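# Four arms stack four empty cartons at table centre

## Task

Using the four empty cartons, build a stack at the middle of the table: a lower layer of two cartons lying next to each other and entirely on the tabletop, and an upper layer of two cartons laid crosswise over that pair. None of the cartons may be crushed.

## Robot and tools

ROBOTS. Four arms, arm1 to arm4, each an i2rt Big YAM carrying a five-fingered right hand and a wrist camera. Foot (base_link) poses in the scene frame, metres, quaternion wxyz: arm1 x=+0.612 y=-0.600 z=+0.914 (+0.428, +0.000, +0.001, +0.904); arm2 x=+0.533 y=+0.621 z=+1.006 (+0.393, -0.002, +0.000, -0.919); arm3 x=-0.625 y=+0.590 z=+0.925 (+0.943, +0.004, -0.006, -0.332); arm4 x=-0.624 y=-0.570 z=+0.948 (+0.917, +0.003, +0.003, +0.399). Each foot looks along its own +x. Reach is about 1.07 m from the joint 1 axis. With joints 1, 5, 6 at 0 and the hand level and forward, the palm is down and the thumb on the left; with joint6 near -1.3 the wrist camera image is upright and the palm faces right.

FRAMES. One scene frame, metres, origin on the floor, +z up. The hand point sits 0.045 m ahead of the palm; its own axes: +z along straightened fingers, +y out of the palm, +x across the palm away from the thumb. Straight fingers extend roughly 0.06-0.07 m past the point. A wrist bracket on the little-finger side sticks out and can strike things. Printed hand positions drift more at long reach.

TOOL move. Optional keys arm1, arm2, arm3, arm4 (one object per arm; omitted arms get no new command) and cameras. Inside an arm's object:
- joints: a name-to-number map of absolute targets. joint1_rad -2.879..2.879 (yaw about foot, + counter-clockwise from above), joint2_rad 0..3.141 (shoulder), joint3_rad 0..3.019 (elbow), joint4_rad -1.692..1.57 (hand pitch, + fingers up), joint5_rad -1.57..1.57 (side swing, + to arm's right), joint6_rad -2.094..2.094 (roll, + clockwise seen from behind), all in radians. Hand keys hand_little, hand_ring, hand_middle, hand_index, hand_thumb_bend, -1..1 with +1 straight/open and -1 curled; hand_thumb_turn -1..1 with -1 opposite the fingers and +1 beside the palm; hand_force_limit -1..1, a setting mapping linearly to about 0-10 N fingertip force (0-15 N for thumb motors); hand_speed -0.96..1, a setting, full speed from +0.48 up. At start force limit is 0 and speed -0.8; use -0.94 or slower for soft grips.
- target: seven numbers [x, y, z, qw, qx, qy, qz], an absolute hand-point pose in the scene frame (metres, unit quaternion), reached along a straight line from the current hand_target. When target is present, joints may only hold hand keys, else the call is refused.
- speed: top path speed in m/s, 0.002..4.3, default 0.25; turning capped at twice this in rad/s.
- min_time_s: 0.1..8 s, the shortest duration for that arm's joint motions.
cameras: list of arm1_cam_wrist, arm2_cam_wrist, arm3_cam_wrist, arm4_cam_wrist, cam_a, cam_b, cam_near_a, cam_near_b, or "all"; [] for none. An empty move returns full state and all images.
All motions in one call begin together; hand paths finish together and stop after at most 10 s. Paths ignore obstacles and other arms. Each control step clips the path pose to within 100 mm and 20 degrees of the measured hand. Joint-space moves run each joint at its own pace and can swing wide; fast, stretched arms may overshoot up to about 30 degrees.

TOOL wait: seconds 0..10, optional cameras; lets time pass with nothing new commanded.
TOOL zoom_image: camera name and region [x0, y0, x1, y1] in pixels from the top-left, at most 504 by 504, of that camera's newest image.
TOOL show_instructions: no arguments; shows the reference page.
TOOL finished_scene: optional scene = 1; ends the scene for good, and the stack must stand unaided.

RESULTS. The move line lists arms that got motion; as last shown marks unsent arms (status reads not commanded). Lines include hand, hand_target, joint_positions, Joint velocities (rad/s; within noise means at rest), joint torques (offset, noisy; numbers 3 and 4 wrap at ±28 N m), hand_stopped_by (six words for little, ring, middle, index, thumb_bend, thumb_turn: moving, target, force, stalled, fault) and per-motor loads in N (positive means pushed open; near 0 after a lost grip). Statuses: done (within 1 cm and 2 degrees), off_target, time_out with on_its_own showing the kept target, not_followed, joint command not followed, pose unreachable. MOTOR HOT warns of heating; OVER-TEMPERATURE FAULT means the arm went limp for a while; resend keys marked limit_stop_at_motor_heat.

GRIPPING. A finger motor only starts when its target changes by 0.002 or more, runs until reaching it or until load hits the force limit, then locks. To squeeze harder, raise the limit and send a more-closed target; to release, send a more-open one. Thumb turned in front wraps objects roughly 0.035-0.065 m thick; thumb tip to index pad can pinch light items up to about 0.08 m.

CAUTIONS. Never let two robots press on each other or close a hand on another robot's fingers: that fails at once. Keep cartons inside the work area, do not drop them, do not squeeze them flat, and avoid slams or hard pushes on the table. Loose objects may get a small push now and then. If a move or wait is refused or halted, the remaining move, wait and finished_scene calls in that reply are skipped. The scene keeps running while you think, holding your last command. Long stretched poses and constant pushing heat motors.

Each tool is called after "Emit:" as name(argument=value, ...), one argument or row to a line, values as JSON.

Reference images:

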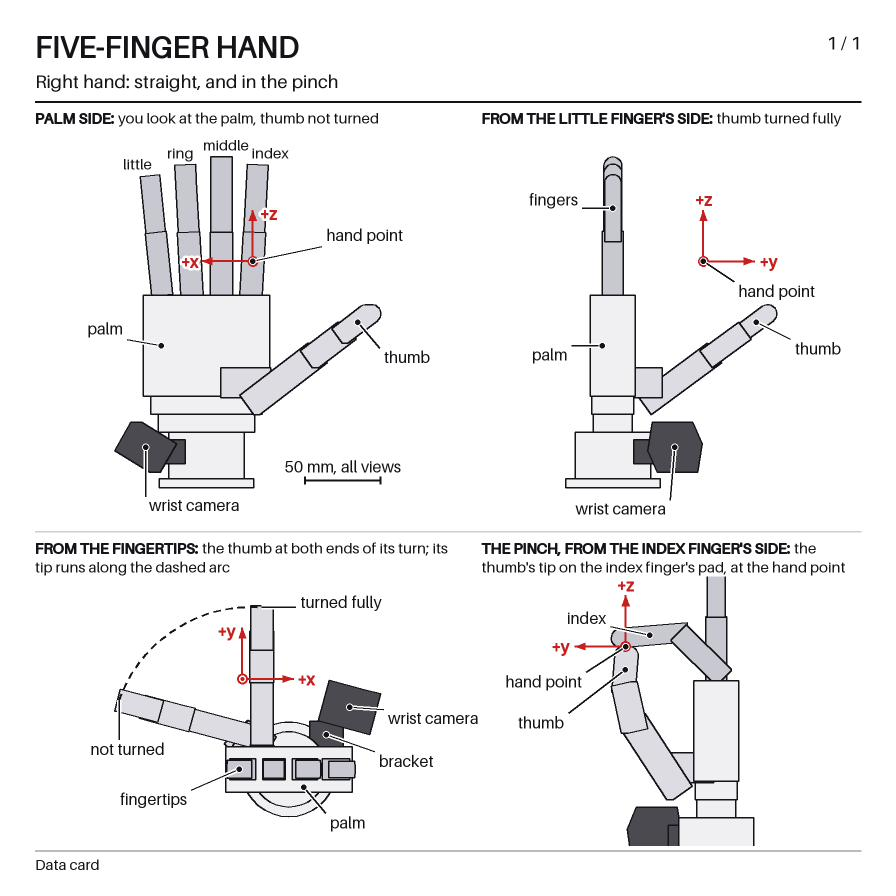

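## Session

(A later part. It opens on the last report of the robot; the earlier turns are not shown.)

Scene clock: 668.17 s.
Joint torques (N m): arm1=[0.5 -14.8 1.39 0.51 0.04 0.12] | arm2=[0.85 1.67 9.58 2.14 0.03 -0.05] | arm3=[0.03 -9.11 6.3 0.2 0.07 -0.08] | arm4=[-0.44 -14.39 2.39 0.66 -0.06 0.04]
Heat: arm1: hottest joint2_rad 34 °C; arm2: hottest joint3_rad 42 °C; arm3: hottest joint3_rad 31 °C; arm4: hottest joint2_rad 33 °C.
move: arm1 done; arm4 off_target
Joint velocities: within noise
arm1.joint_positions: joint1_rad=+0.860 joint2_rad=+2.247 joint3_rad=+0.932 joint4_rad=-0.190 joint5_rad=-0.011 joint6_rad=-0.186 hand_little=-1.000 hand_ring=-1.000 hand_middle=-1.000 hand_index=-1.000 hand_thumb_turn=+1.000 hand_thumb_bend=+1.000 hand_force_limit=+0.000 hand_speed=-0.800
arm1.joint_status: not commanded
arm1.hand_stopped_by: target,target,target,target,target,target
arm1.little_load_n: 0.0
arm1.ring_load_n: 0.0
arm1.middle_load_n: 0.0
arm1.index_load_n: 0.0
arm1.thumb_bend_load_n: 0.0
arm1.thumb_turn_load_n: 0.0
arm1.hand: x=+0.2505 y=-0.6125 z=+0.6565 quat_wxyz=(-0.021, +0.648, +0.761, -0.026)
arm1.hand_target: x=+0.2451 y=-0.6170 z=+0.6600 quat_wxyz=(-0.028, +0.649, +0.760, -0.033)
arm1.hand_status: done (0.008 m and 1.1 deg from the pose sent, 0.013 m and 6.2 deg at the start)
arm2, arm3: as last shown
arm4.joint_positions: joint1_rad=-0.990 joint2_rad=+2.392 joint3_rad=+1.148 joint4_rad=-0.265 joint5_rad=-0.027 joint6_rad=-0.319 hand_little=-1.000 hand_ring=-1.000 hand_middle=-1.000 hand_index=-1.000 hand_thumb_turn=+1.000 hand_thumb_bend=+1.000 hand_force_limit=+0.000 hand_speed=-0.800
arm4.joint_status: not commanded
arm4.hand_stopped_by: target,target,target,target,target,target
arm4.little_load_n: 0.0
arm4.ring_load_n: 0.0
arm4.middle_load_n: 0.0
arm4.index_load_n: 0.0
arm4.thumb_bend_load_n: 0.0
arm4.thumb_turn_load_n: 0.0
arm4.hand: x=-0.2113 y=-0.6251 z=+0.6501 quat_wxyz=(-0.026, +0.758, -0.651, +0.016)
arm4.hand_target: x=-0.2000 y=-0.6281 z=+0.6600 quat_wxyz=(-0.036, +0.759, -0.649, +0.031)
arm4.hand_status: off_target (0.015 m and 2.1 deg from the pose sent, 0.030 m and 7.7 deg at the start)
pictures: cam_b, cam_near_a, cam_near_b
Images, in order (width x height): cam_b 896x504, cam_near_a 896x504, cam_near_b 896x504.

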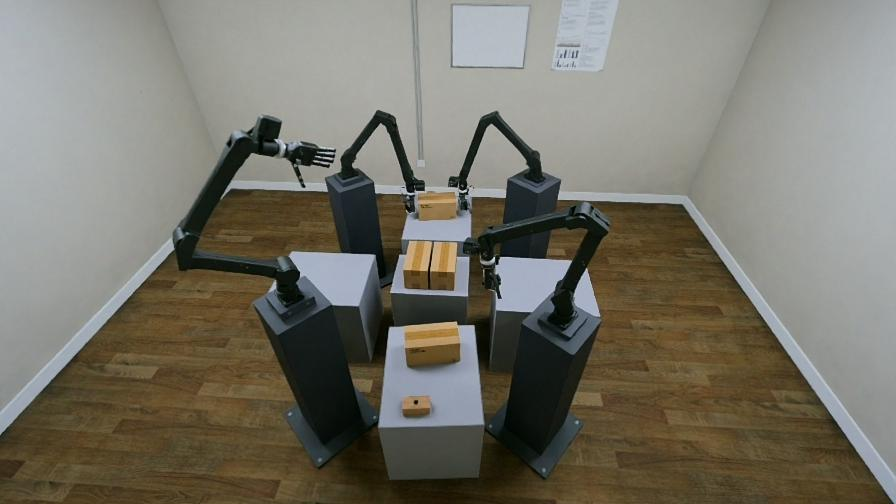

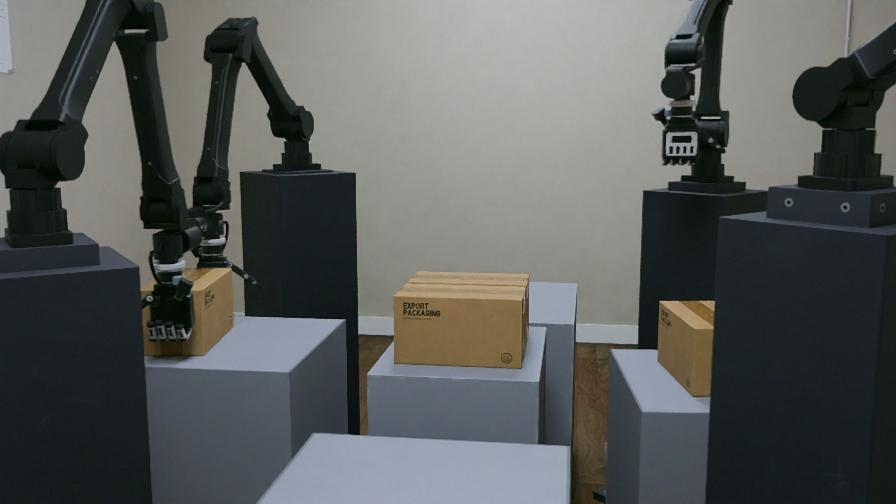

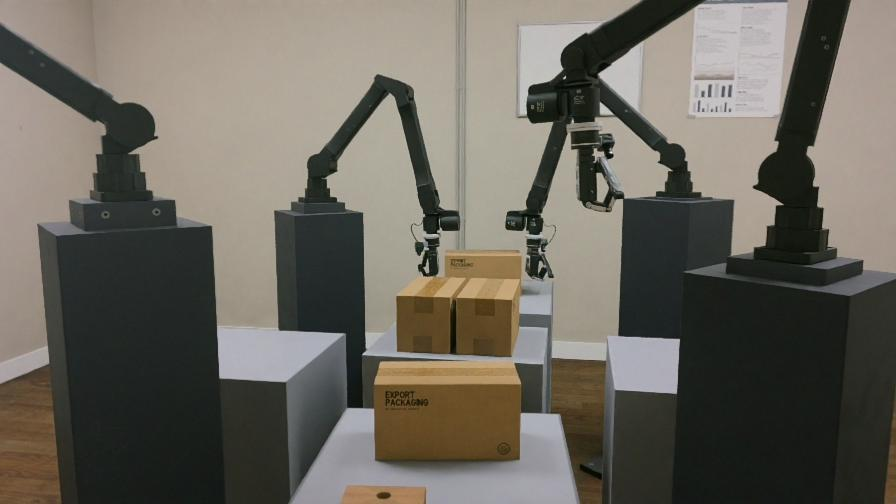

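Emit:
move(
  arm1={"target": [0.245, -0.638, 0.657, -0.028, 0.6494, 0.7604, -0.033], "speed": 0.1},
  arm4={"target": [-0.2, -0.618, 0.664, -0.036, 0.7604, -0.6494, 0.031], "speed": 0.1},
)

Emit:
move(
  arm1={"target": [0.19, -0.645, 0.657, -0.028, 0.6494, 0.7604, -0.033], "speed": 0.06},
  arm4={"target": [-0.145, -0.610, 0.664, -0.036, 0.7604, -0.6494, 0.031], "speed": 0.06},
  cameras=["cam_near_b", "cam_near_a", "cam_b"],
)

Emit:
zoom_image(
  camera="cam_near_a",
  region=[130, 230, 260, 370],
)

Emit:
zoom_image(
  camera="cam_near_b",
  region=[410, 190, 570, 300],
)

Emit:
zoom_image(
  camera="cam_b",
  region=[390, 160, 490, 240],
)

Scene clock: 684.40 s.
Joint torques (N m): arm1=[0.56 -14.1 1.62 0.51 0.17 0.11] | arm2=[0.79 1.67 9.58 2.14 0.03 -0.05] | arm3=[-0.09 -9.05 6.24 0.23 0.06 -0.09] | arm4=[0.38 -14.39 2.4 0.62 0.01 0.19]
Heat: arm1: hottest joint2_rad 34 °C; arm2: hottest joint3_rad 42 °C; arm3: hottest joint3_rad 31 °C; arm4: hottest joint2_rad 35 °C.
move: arm1 done; arm4 off_target
Joint velocities: within noise
arm1.joint_positions: joint1_rad=+0.916 joint2_rad=+2.247 joint3_rad=+0.932 joint4_rad=-0.184 joint5_rad=-0.010 joint6_rad=-0.135 hand_little=-1.000 hand_ring=-1.000 hand_middle=-1.000 hand_index=-1.000 hand_thumb_turn=+1.000 hand_thumb_bend=+1.000 hand_force_limit=+0.000 hand_speed=-0.800
arm1.joint_status: not commanded
arm1.hand_stopped_by: target,target,target,target,target,target
arm1.little_load_n: 0.0
arm1.ring_load_n: 0.0
arm1.middle_load_n: 0.0
arm1.index_load_n: 0.5
arm1.thumb_bend_load_n: 0.0
arm1.thumb_turn_load_n: 0.0
arm1.hand: x=+0.2492 y=-0.6358 z=+0.6563 quat_wxyz=(-0.022, +0.645, +0.763, -0.029)
arm1.hand_target: x=+0.2450 y=-0.6379 z=+0.6570 quat_wxyz=(-0.028, +0.649, +0.760, -0.033)
arm1.hand_status: done (0.005 m and 1.0 deg from the pose sent, 0.026 m and 1.1 deg at the start)
arm2, arm3: as last shown
arm3.little_load_n: 0.5
arm4.joint_positions: joint1_rad=-0.980 joint2_rad=+2.381 joint3_rad=+1.139 joint4_rad=-0.265 joint5_rad=-0.027 joint6_rad=-0.313 hand_little=-1.000 hand_ring=-1.000 hand_middle=-1.000 hand_index=-1.000 hand_thumb_turn=+1.000 hand_thumb_bend=+1.000 hand_force_limit=+0.000 hand_speed=-0.800
arm4.joint_status: not commanded
arm4.hand_stopped_by: target,target,target,target,target,target
arm4.little_load_n: 0.0
arm4.ring_load_n: 0.0
arm4.middle_load_n: 0.0
arm4.index_load_n: 0.0
arm4.thumb_bend_load_n: 0.0
arm4.thumb_turn_load_n: 0.0
arm4.hand: x=-0.2117 y=-0.6204 z=+0.6538 quat_wxyz=(-0.026, +0.759, -0.650, +0.017)
arm4.hand_target: x=-0.2001 y=-0.6180 z=+0.6639 quat_wxyz=(-0.036, +0.760, -0.649, +0.031)
arm4.hand_status: off_target (0.016 m and 2.0 deg from the pose sent, 0.019 m and 2.1 deg at the start)
pictures: none

Scene clock: 685.83 s.
Joint torques (N m): arm1=[0.85 -14.27 5.65 0.54 0.11 0.18] | arm2=[0.85 1.67 9.58 2.13 0.03 -0.05] | arm3=[-0.03 -9.05 6.26 0.24 0.07 -0.1] | arm4=[1.32 -13.39 8.17 0.4 -0.14 -0.02]
Heat: arm1: hottest joint2_rad 34 °C; arm2: hottest joint3_rad 42 °C; arm3: hottest joint3_rad 31 °C; arm4: hottest joint2_rad 35 °C.
move: arm1 off_target; arm4 off_target
Joint velocities: within noise
arm1.joint_positions: joint1_rad=+0.917 joint2_rad=+2.281 joint3_rad=+1.044 joint4_rad=-0.308 joint5_rad=-0.008 joint6_rad=-0.130 hand_little=-1.000 hand_ring=-1.000 hand_middle=-1.000 hand_index=-1.000 hand_thumb_turn=+1.000 hand_thumb_bend=+1.000 hand_force_limit=+0.000 hand_speed=-0.800
arm1.joint_status: not commanded
arm1.hand_stopped_by: target,target,target,target,target,target
arm1.little_load_n: 0.0
arm1.ring_load_n: 0.0
arm1.middle_load_n: 0.0
arm1.index_load_n: 0.0
arm1.thumb_bend_load_n: 0.0
arm1.thumb_turn_load_n: 0.0
arm1.hand: x=+0.2248 y=-0.6371 z=+0.6572 quat_wxyz=(-0.006, +0.647, +0.762, -0.013)
arm1.hand_target: x=+0.1910 y=-0.6450 z=+0.6588 quat_wxyz=(-0.028, +0.649, +0.760, -0.033)
arm1.hand_status: off_target (0.036 m and 3.4 deg from the pose sent, 0.060 m and 1.0 deg at the start)
arm2, arm3: as last shown
arm3.little_load_n: 0.0
arm4.joint_positions: joint1_rad=-0.962 joint2_rad=+2.401 joint3_rad=+1.227 joint4_rad=-0.381 joint5_rad=-0.020 joint6_rad=-0.263 hand_little=-1.000 hand_ring=-1.000 hand_middle=-1.000 hand_index=-1.000 hand_thumb_turn=+1.000 hand_thumb_bend=+1.000 hand_force_limit=+0.000 hand_speed=-0.800
arm4.joint_status: not commanded
arm4.hand_stopped_by: target,target,target,target,target,target
arm4.little_load_n: 0.0
arm4.ring_load_n: 0.0
arm4.middle_load_n: 0.0
arm4.index_load_n: 0.0
arm4.thumb_bend_load_n: 0.0
arm4.thumb_turn_load_n: 0.0
arm4.hand: x=-0.1951 y=-0.6130 z=+0.6589 quat_wxyz=(-0.011, +0.749, -0.662, -0.003)
arm4.hand_target: x=-0.1468 y=-0.6093 z=+0.6670 quat_wxyz=(-0.036, +0.760, -0.649, +0.031)
arm4.hand_status: off_target (0.050 m and 5.2 deg from the pose sent, 0.068 m and 2.0 deg at the start)
pictures: cam_b, cam_near_a, cam_near_b
Images, in order (width x height): cam_b 896x504, cam_near_a 896x504, cam_near_b 896x504.

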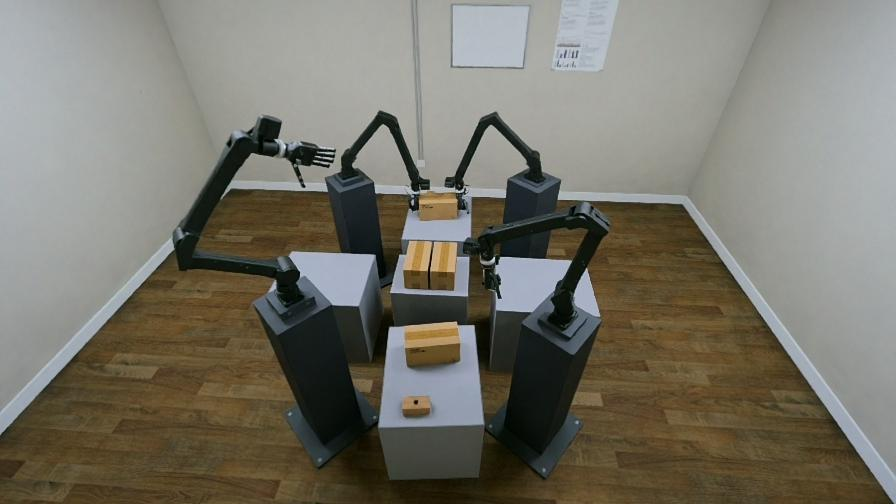

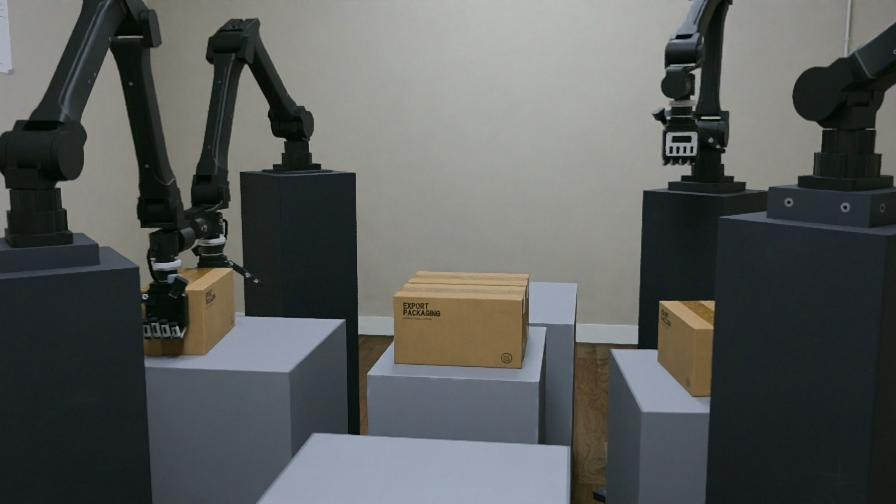

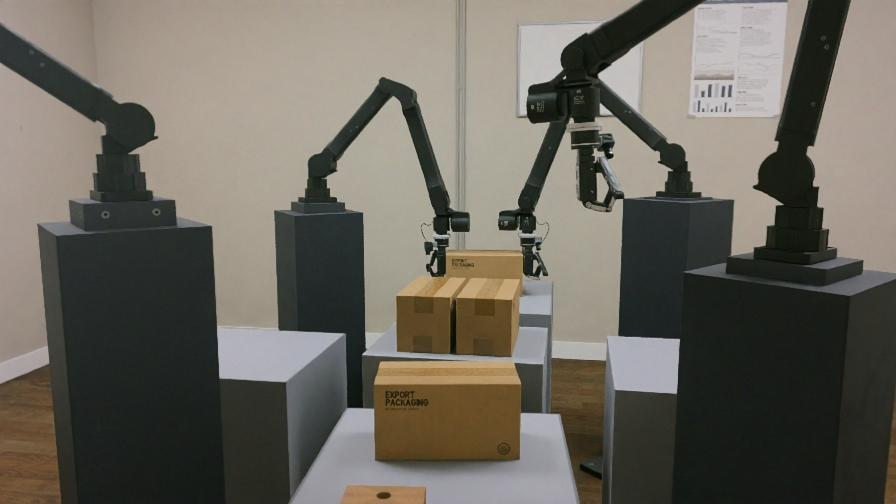

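Scaled by 3.600.

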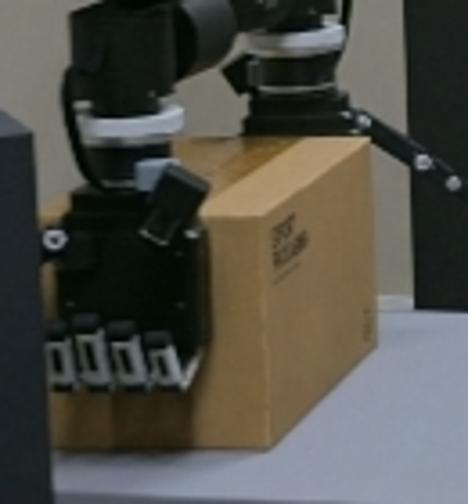

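Scaled by 3.150.

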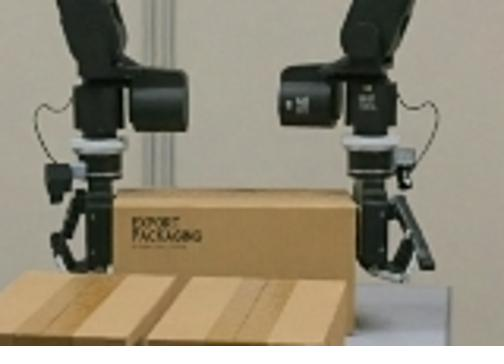

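Scaled by 5.040.

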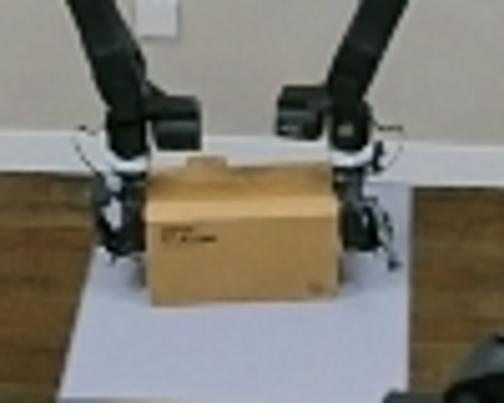

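Emit:
move(
  arm1={"target": [0.19, -0.645, 0.70, -0.028, 0.6494, 0.7604, -0.033], "speed": 0.05},
  arm4={"target": [-0.145, -0.610, 0.71, -0.036, 0.7604, -0.6494, 0.031], "speed": 0.05},
  cameras=["cam_near_b", "cam_near_a", "cam_b"],
)

Emit:
zoom_image(
  camera="cam_near_a",
  region=[130, 230, 260, 370],
)

Emit:
zoom_image(
  camera="cam_near_b",
  region=[410, 190, 570, 300],
)

Emit:
zoom_image(
  camera="cam_b",
  region=[390, 160, 490, 240],
)

Scene clock: 696.67 s.
Joint torques (N m): arm1=[0.85 -17.55 4.64 0.68 0.1 0.12] | arm2=[0.85 1.61 9.58 2.14 0.03 -0.05] | arm3=[-0.15 -9.05 6.27 0.21 0.07 -0.08] | arm4=[0.67 -17.08 5.83 0.57 -0.11 -0.05]
Heat: arm1: hottest joint2_rad 34 °C; arm2: hottest joint3_rad 42 °C; arm3: hottest joint3_rad 31 °C; arm4: hottest joint2_rad 35 °C.
move: arm1 off_target; arm4 off_target
Joint velocities: within noise
arm1.joint_positions: joint1_rad=+0.918 joint2_rad=+2.217 joint3_rad=+1.034 joint4_rad=-0.391 joint5_rad=-0.008 joint6_rad=-0.123 hand_little=-1.000 hand_ring=-1.000 hand_middle=-1.000 hand_index=-1.000 hand_thumb_turn=+1.000 hand_thumb_bend=+1.000 hand_force_limit=+0.000 hand_speed=-0.800
arm1.joint_status: not commanded
arm1.hand_stopped_by: target,target,target,target,target,target
arm1.little_load_n: 0.0
arm1.ring_load_n: 0.0
arm1.middle_load_n: 0.0
arm1.index_load_n: 0.0
arm1.thumb_bend_load_n: 0.0
arm1.thumb_turn_load_n: 0.0
arm1.hand: x=+0.2289 y=-0.6375 z=+0.6850 quat_wxyz=(+0.005, +0.650, +0.760, -0.003)
arm1.hand_target: x=+0.1911 y=-0.6451 z=+0.7013 quat_wxyz=(-0.027, +0.649, +0.760, -0.033)
arm1.hand_status: off_target (0.042 m and 5.1 deg from the pose sent, 0.056 m and 3.4 deg at the start)
arm2, arm3: as last shown
arm4.joint_positions: joint1_rad=-0.956 joint2_rad=+2.355 joint3_rad=+1.230 joint4_rad=-0.454 joint5_rad=-0.020 joint6_rad=-0.257 hand_little=-1.000 hand_ring=-1.000 hand_middle=-1.000 hand_index=-1.000 hand_thumb_turn=+1.000 hand_thumb_bend=+1.000 hand_force_limit=+0.000 hand_speed=-0.800
arm4.joint_status: not commanded
arm4.hand_stopped_by: target,target,target,target,target,target
arm4.little_load_n: 0.0
arm4.ring_load_n: 0.0
arm4.middle_load_n: 0.0
arm4.index_load_n: 0.0
arm4.thumb_bend_load_n: 0.0
arm4.thumb_turn_load_n: 0.0
arm4.hand: x=-0.1935 y=-0.6102 z=+0.6829 quat_wxyz=(-0.004, +0.749, -0.662, -0.013)
arm4.hand_target: x=-0.1467 y=-0.6095 z=+0.7112 quat_wxyz=(-0.036, +0.759, -0.649, +0.031)
arm4.hand_status: off_target (0.056 m and 6.5 deg from the pose sent, 0.071 m and 5.2 deg at the start)
pictures: cam_b, cam_near_a, cam_near_b
Images, in order (width x height): cam_b 896x504, cam_near_a 896x504, cam_near_b 896x504.

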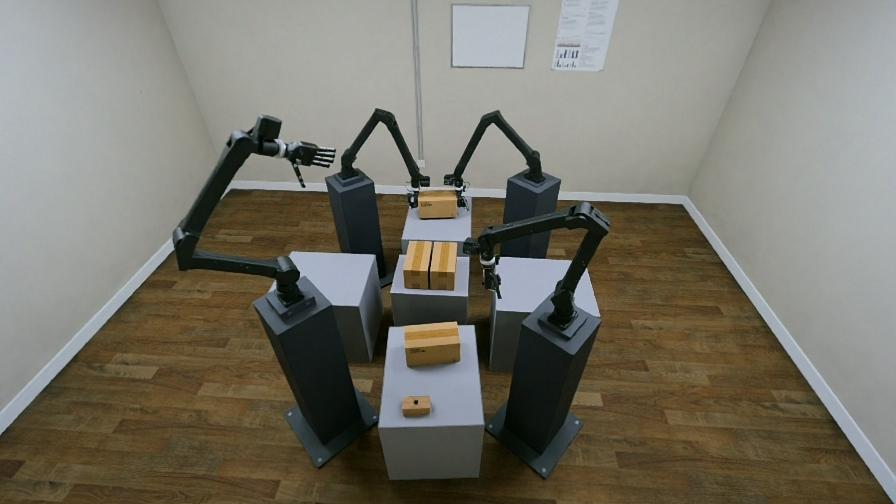

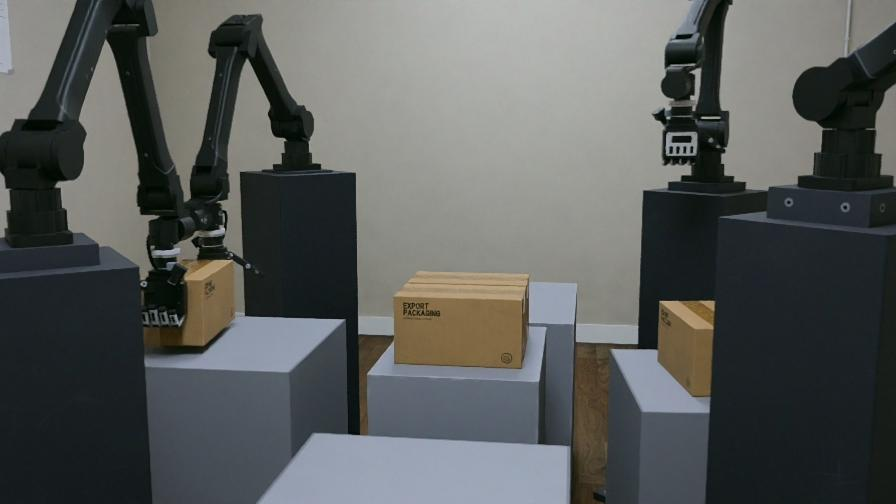

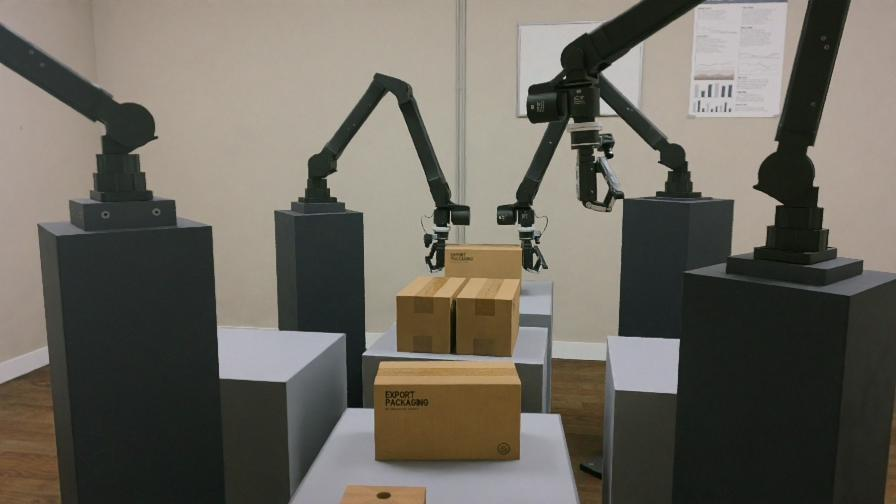

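Scaled by 3.600.

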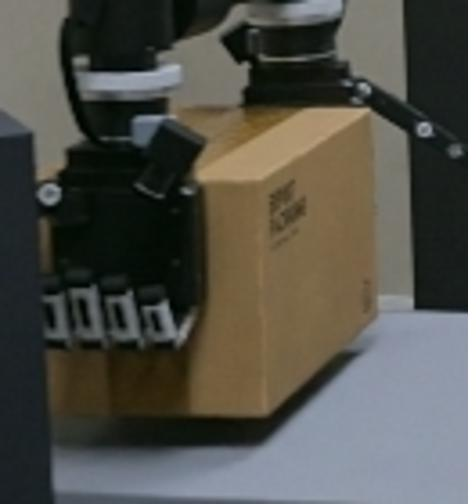

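Scaled by 3.150.

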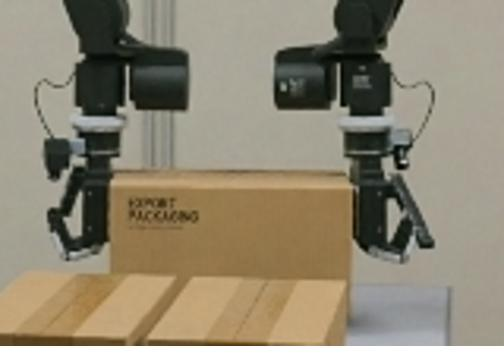

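Scaled by 5.040.

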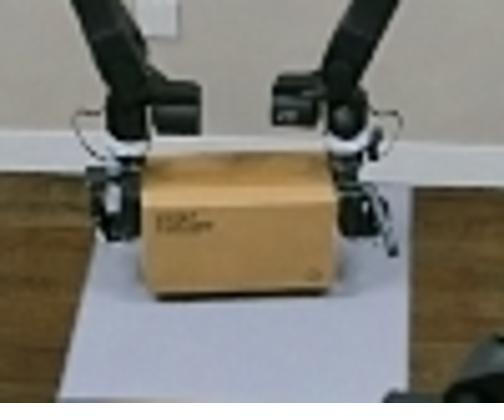

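Emit:
move(
  arm1={"target": [0.19, -0.645, 0.80, -0.028, 0.6494, 0.7604, -0.033], "speed": 0.08},
  arm4={"target": [-0.145, -0.610, 0.81, -0.036, 0.7604, -0.6494, 0.031], "speed": 0.08},
  cameras=["cam_near_b", "cam_near_a", "cam_b"],
)

Emit:
zoom_image(
  camera="cam_near_b",
  region=[410, 150, 570, 300],
)

Emit:
zoom_image(
  camera="cam_near_a",
  region=[130, 190, 260, 370],
)

Scene clock: 725.60 s.
Joint torques (N m): arm1=[0.85 -16.09 6.72 1.02 0.1 0.12] | arm2=[0.79 1.67 9.57 2.14 0.03 -0.05] | arm3=[-0.09 -9.17 6.28 0.24 0.06 -0.09] | arm4=[0.85 -16.03 7.58 0.98 -0.11 -0.16]
Heat: arm1: hottest joint2_rad 37 °C; arm2: hottest joint3_rad 42 °C; arm3: hottest joint3_rad 31 °C; arm4: hottest joint2_rad 36 °C.
move: arm1 off_target; arm4 off_target
Joint velocities: arm1=[-0.005 -0.005 0.007 -0.051 0.007 -0.022] | arm2=[within noise] | arm3=[within noise] | arm4=[within noise]
arm1.joint_positions: joint1_rad=+0.919 joint2_rad=+1.977 joint3_rad=+1.007 joint4_rad=-0.621 joint5_rad=-0.008 joint6_rad=-0.123 hand_little=-1.000 hand_ring=-1.000 hand_middle=-1.000 hand_index=-1.000 hand_thumb_turn=+1.000 hand_thumb_bend=+1.000 hand_force_limit=+0.000 hand_speed=-0.800
arm1.joint_status: not commanded
arm1.hand_stopped_by: target,target,target,target,target,target
arm1.little_load_n: 0.0
arm1.ring_load_n: 0.0
arm1.middle_load_n: 0.0
arm1.index_load_n: 0.0
arm1.thumb_bend_load_n: 0.0
arm1.thumb_turn_load_n: 0.0
arm1.hand: x=+0.2322 y=-0.6375 z=+0.7845 quat_wxyz=(+0.011, +0.649, +0.760, +0.002)
arm1.hand_target: x=+0.1915 y=-0.6451 z=+0.8020 quat_wxyz=(-0.027, +0.649, +0.760, -0.033)
arm1.hand_status: off_target (0.046 m and 6.0 deg from the pose sent, 0.122 m and 5.1 deg at the start)
arm2, arm3: as last shown
arm4.joint_positions: joint1_rad=-0.956 joint2_rad=+2.135 joint3_rad=+1.190 joint4_rad=-0.650 joint5_rad=-0.020 joint6_rad=-0.247 hand_little=-1.000 hand_ring=-1.000 hand_middle=-1.000 hand_index=-1.000 hand_thumb_turn=+1.000 hand_thumb_bend=+1.000 hand_force_limit=+0.000 hand_speed=-0.800
arm4.joint_status: not commanded
arm4.hand_stopped_by: target,target,target,target,target,target
arm4.little_load_n: 0.0
arm4.ring_load_n: 0.0
arm4.middle_load_n: 0.0
arm4.index_load_n: 0.5
arm4.thumb_bend_load_n: 0.0
arm4.thumb_turn_load_n: 0.0
arm4.hand: x=-0.1933 y=-0.6098 z=+0.7828 quat_wxyz=(+0.001, +0.746, -0.666, -0.019)
arm4.hand_target: x=-0.1469 y=-0.6095 z=+0.8119 quat_wxyz=(-0.035, +0.760, -0.649, +0.031)
arm4.hand_status: off_target (0.055 m and 7.6 deg from the pose sent, 0.136 m and 6.5 deg at the start)
pictures: cam_b, cam_near_a, cam_near_b
Images, in order (width x height): cam_b 896x504, cam_near_a 896x504, cam_near_b 896x504.

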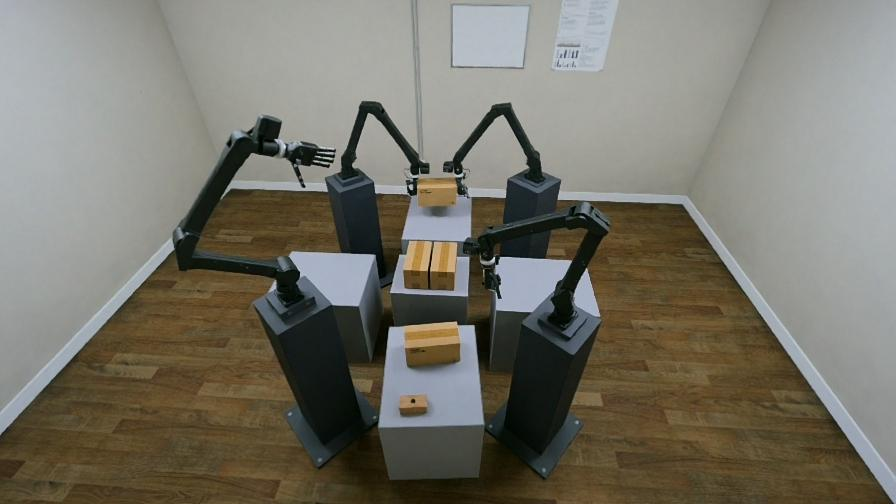

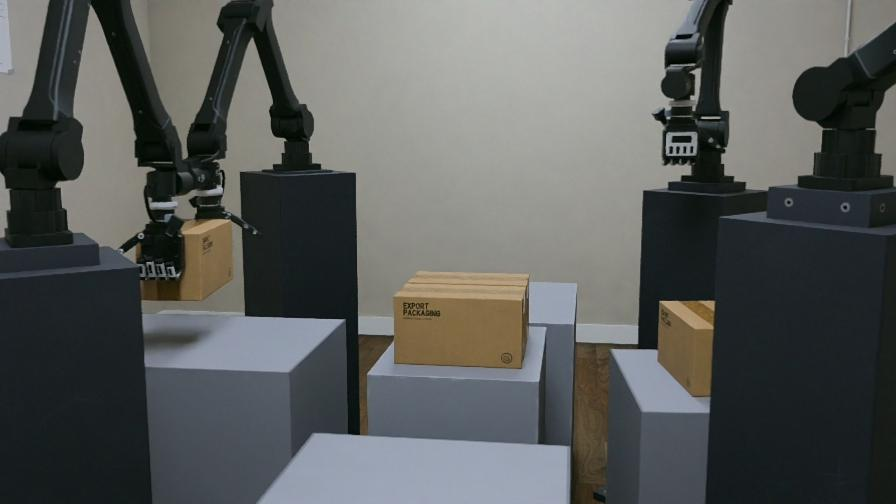

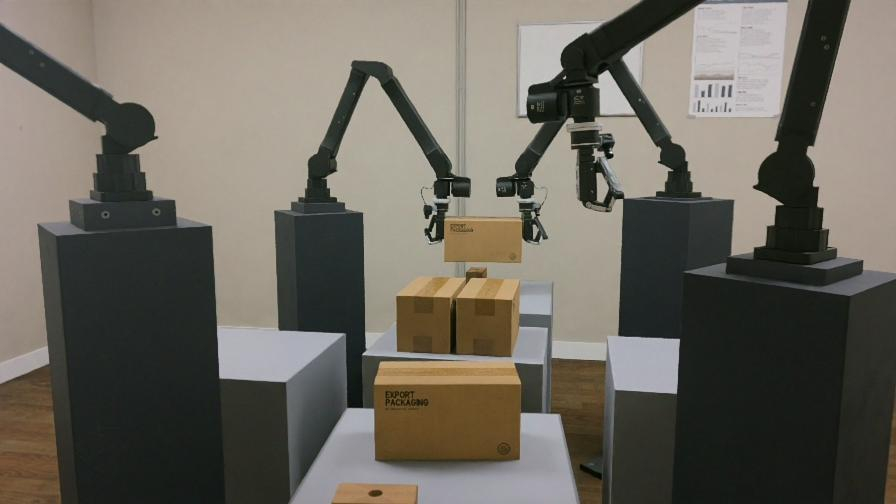

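Scaled by 3.150.

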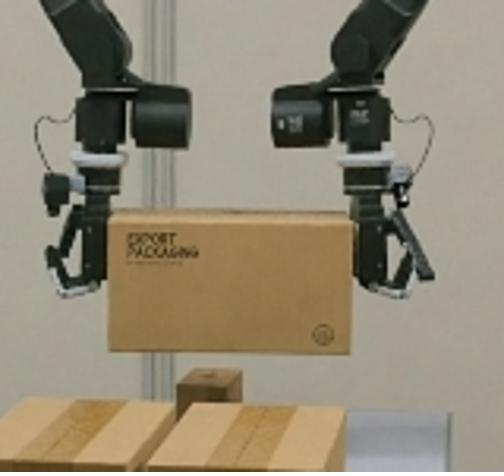

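Scaled by 2.800.

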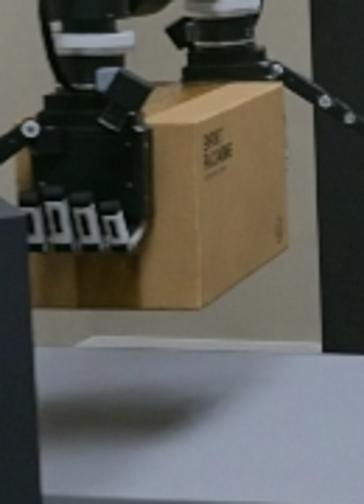

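Emit:
move(
  arm1={"target": [0.19, -0.645, 0.925, -0.028, 0.6494, 0.7604, -0.033], "speed": 0.1},
  arm4={"target": [-0.145, -0.610, 0.935, -0.036, 0.7604, -0.6494, 0.031], "speed": 0.1},
)

Emit:
move(
  arm1={"target": [0.177, -0.382, 0.925, -0.029, 0.6757, 0.7372, -0.032], "speed": 0.12},
  arm4={"target": [-0.156, -0.323, 0.935, -0.038, 0.7372, -0.6757, 0.035], "speed": 0.12},
  cameras=["cam_near_b", "cam_near_a", "cam_b"],
)

Emit:
zoom_image(
  camera="cam_near_b",
  region=[390, 130, 590, 300],
)

Scene clock: 746.13 s.
Joint torques (N m): arm1=[0.79 -13.33 10.14 0.54 0.09 0.12] | arm2=[0.79 1.67 9.57 2.13 0.03 -0.05] | arm3=[-0.03 -9.05 6.28 0.24 0.06 -0.09] | arm4=[0.85 -13.39 12.16 0.38 -0.11 -0.13]
Heat: arm1: hottest joint2_rad 35 °C; arm2: hottest joint3_rad 42 °C; arm3: hottest joint3_rad 31 °C; arm4: hottest joint2_rad 37 °C.
move: arm1 off_target; arm4 off_target
Joint velocities: within noise
arm1.joint_positions: joint1_rad=+0.920 joint2_rad=+1.727 joint3_rad=+1.061 joint4_rad=-0.916 joint5_rad=-0.008 joint6_rad=-0.123 hand_little=-1.000 hand_ring=-1.000 hand_middle=-1.000 hand_index=-1.000 hand_thumb_turn=+1.000 hand_thumb_bend=+1.000 hand_force_limit=+0.000 hand_speed=-0.800
arm1.joint_status: not commanded
arm1.hand_stopped_by: target,target,target,target,target,target
arm1.little_load_n: 0.0
arm1.ring_load_n: 0.0
arm1.middle_load_n: 0.0
arm1.index_load_n: 0.0
arm1.thumb_bend_load_n: 0.0
arm1.thumb_turn_load_n: 0.0
arm1.hand: x=+0.2316 y=-0.6375 z=+0.9054 quat_wxyz=(+0.007, +0.649, +0.760, -0.001)
arm1.hand_target: x=+0.1922 y=-0.6450 z=+0.9268 quat_wxyz=(-0.028, +0.649, +0.760, -0.034)
arm1.hand_status: off_target (0.047 m and 5.5 deg from the pose sent, 0.147 m and 6.0 deg at the start)
arm2.joint_positions: joint1_rad=-0.132 joint2_rad=+0.635 joint3_rad=+1.423 joint4_rad=-1.279 joint5_rad=-0.158 joint6_rad=-1.290 hand_little=+1.000 hand_ring=+1.000 hand_middle=+1.000 hand_index=+1.000 hand_thumb_turn=+1.000 hand_thumb_bend=+1.000 hand_force_limit=+0.000 hand_speed=-0.800
arm2.joint_status: not commanded
arm2.hand_stopped_by: target,target,target,target,target,target
arm2.little_load_n: 0.0
arm2.ring_load_n: 0.0
arm2.middle_load_n: 0.0
arm2.index_load_n: 0.0
arm2.thumb_bend_load_n: 0.0
arm2.thumb_turn_load_n: 0.0
arm2.hand: x=+0.3313 y=+0.4819 z=+1.5179 quat_wxyz=(+0.425, +0.208, -0.829, +0.296)
arm2.hand_target: x=+0.3325 y=+0.4829 z=+1.5254 quat_wxyz=(+0.432, +0.208, -0.825, +0.299)
arm2.hand_status: not commanded
arm3.joint_positions: joint1_rad=+0.342 joint2_rad=+1.403 joint3_rad=+0.905 joint4_rad=-1.098 joint5_rad=+0.005 joint6_rad=-0.329 hand_little=-1.000 hand_ring=-1.000 hand_middle=-1.000 hand_index=-1.000 hand_thumb_turn=+1.000 hand_thumb_bend=+1.000 hand_force_limit=+0.000 hand_speed=-0.800
arm3.joint_status: not commanded
arm3.hand_stopped_by: target,target,target,target,target,target
arm3.little_load_n: 0.0
arm3.ring_load_n: 0.0
arm3.middle_load_n: 0.0
arm3.index_load_n: 0.0
arm3.thumb_bend_load_n: 0.0
arm3.thumb_turn_load_n: 0.0
arm3.hand: x=-0.3513 y=+0.5033 z=+0.9951 quat_wxyz=(+0.002, +0.705, -0.709, -0.006)
arm3.hand_target: x=-0.3501 y=+0.5001 z=+0.9999 quat_wxyz=(+0.000, +0.707, -0.707, +0.000)
arm3.hand_status: not commanded
arm4.joint_positions: joint1_rad=-0.956 joint2_rad=+1.888 joint3_rad=+1.197 joint4_rad=-0.909 joint5_rad=-0.020 joint6_rad=-0.248 hand_little=-1.000 hand_ring=-1.000 hand_middle=-1.000 hand_index=-1.000 hand_thumb_turn=+1.000 hand_thumb_bend=+1.000 hand_force_limit=+0.000 hand_speed=-0.800
arm4.joint_status: not commanded
arm4.hand_stopped_by: target,target,target,target,target,target
arm4.little_load_n: 0.0
arm4.ring_load_n: 0.0
arm4.middle_load_n: 0.0
arm4.index_load_n: 0.0
arm4.thumb_bend_load_n: 0.0
arm4.thumb_turn_load_n: 0.0
arm4.hand: x=-0.1999 y=-0.6091 z=+0.9042 quat_wxyz=(+0.002, +0.746, -0.666, -0.021)
arm4.hand_target: x=-0.1488 y=-0.6092 z=+0.9377 quat_wxyz=(-0.036, +0.759, -0.649, +0.031)
arm4.hand_status: off_target (0.063 m and 7.8 deg from the pose sent, 0.160 m and 7.6 deg at the start)
pictures: none

Scene clock: 749.17 s.
Joint torques (N m): arm1=[0.97 -13.86 10.54 0.55 -0.28 0.09] | arm2=[0.85 1.67 9.58 2.14 0.03 -0.05] | arm3=[-0.09 -9.05 6.27 0.23 0.06 -0.09] | arm4=[-1.26 -11.99 12.78 0.58 0.44 -0.04]
Heat: arm1: hottest joint2_rad 35 °C; arm2: hottest joint3_rad 42 °C; arm3: hottest joint3_rad 31 °C; arm4: hottest joint2_rad 37 °C.
move: arm1 off_target; arm4 off_target
Joint velocities: within noise
arm1.joint_positions: joint1_rad=+0.400 joint2_rad=+1.860 joint3_rad=+1.293 joint4_rad=-1.001 joint5_rad=-0.034 joint6_rad=-0.564 hand_little=-1.000 hand_ring=-1.000 hand_middle=-1.000 hand_index=-1.000 hand_thumb_turn=+1.000 hand_thumb_bend=+1.000 hand_force_limit=+0.000 hand_speed=-0.800
arm1.joint_status: not commanded
arm1.hand_stopped_by: target,target,target,target,target,target
arm1.little_load_n: 0.0
arm1.ring_load_n: 0.0
arm1.middle_load_n: 0.0
arm1.index_load_n: 0.0
arm1.thumb_bend_load_n: 0.0
arm1.thumb_turn_load_n: 0.0
arm1.hand: x=+0.2137 y=-0.3900 z=+0.9143 quat_wxyz=(+0.004, +0.678, +0.734, -0.018)
arm1.hand_target: x=+0.1787 y=-0.3829 z=+0.9263 quat_wxyz=(-0.029, +0.675, +0.737, -0.032)
arm1.hand_status: off_target (0.039 m and 4.1 deg from the pose sent, 0.262 m and 6.8 deg at the start)
arm2, arm3: as last shown
arm4.joint_positions: joint1_rad=-0.398 joint2_rad=+1.920 joint3_rad=+1.287 joint4_rad=-0.940 joint5_rad=+0.029 joint6_rad=+0.336 hand_little=-1.000 hand_ring=-1.000 hand_middle=-1.000 hand_index=-1.000 hand_thumb_turn=+1.000 hand_thumb_bend=+1.000 hand_force_limit=+0.000 hand_speed=-0.800
arm4.joint_status: not commanded
arm4.hand_stopped_by: target,target,target,target,target,target
arm4.little_load_n: 0.0
arm4.ring_load_n: 0.0
arm4.middle_load_n: 0.0
arm4.index_load_n: 0.0
arm4.thumb_bend_load_n: -0.5
arm4.thumb_turn_load_n: 0.0
arm4.hand: x=-0.2079 y=-0.3358 z=+0.9126 quat_wxyz=(+0.009, +0.737, -0.675, +0.009)
arm4.hand_target: x=-0.1592 y=-0.3247 z=+0.9377 quat_wxyz=(-0.038, +0.736, -0.675, +0.036)
arm4.hand_status: off_target (0.058 m and 6.2 deg from the pose sent, 0.291 m and 8.0 deg at the start)
pictures: cam_b, cam_near_a, cam_near_b
Images, in order (width x height): cam_b 896x504, cam_near_a 896x504, cam_near_b 896x504.

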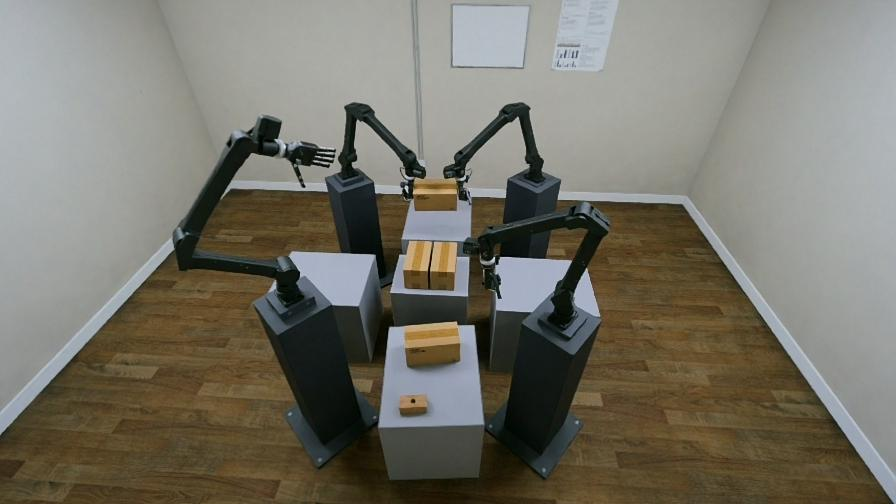

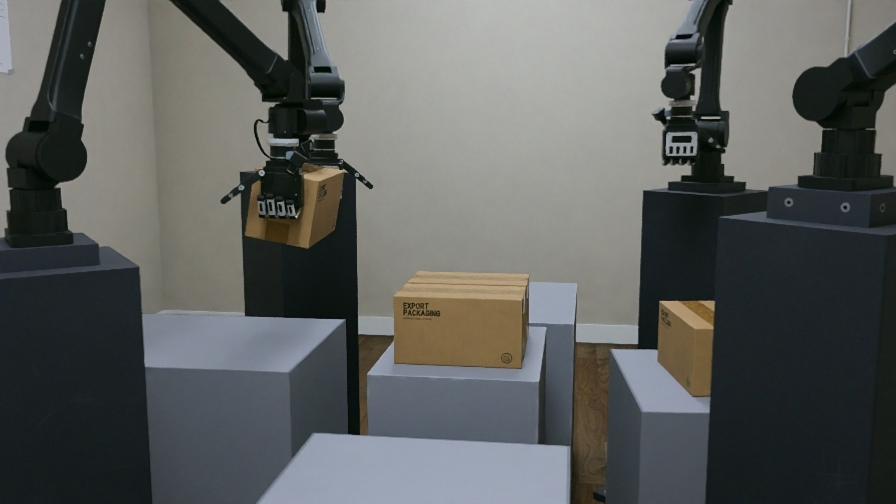

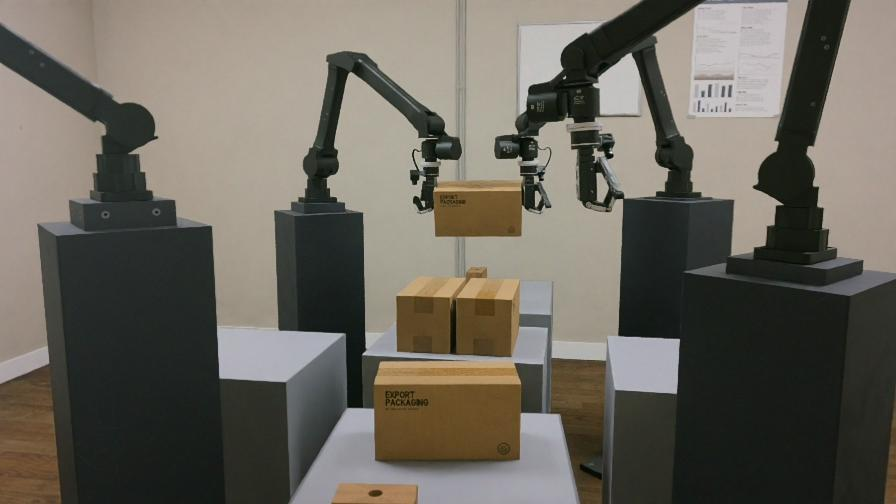

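Scaled by 2.520.

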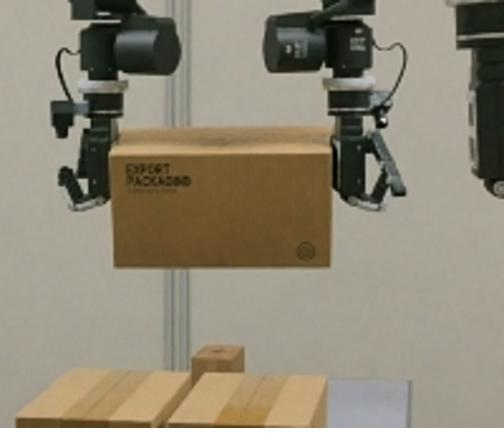

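Emit:
zoom_image(
  camera="cam_near_a",
  region=[210, 120, 390, 270],
)

Scaled by 2.800.

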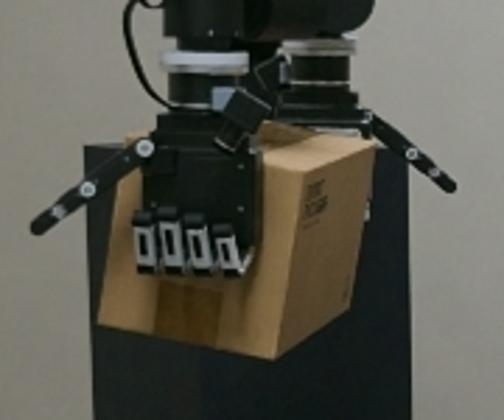

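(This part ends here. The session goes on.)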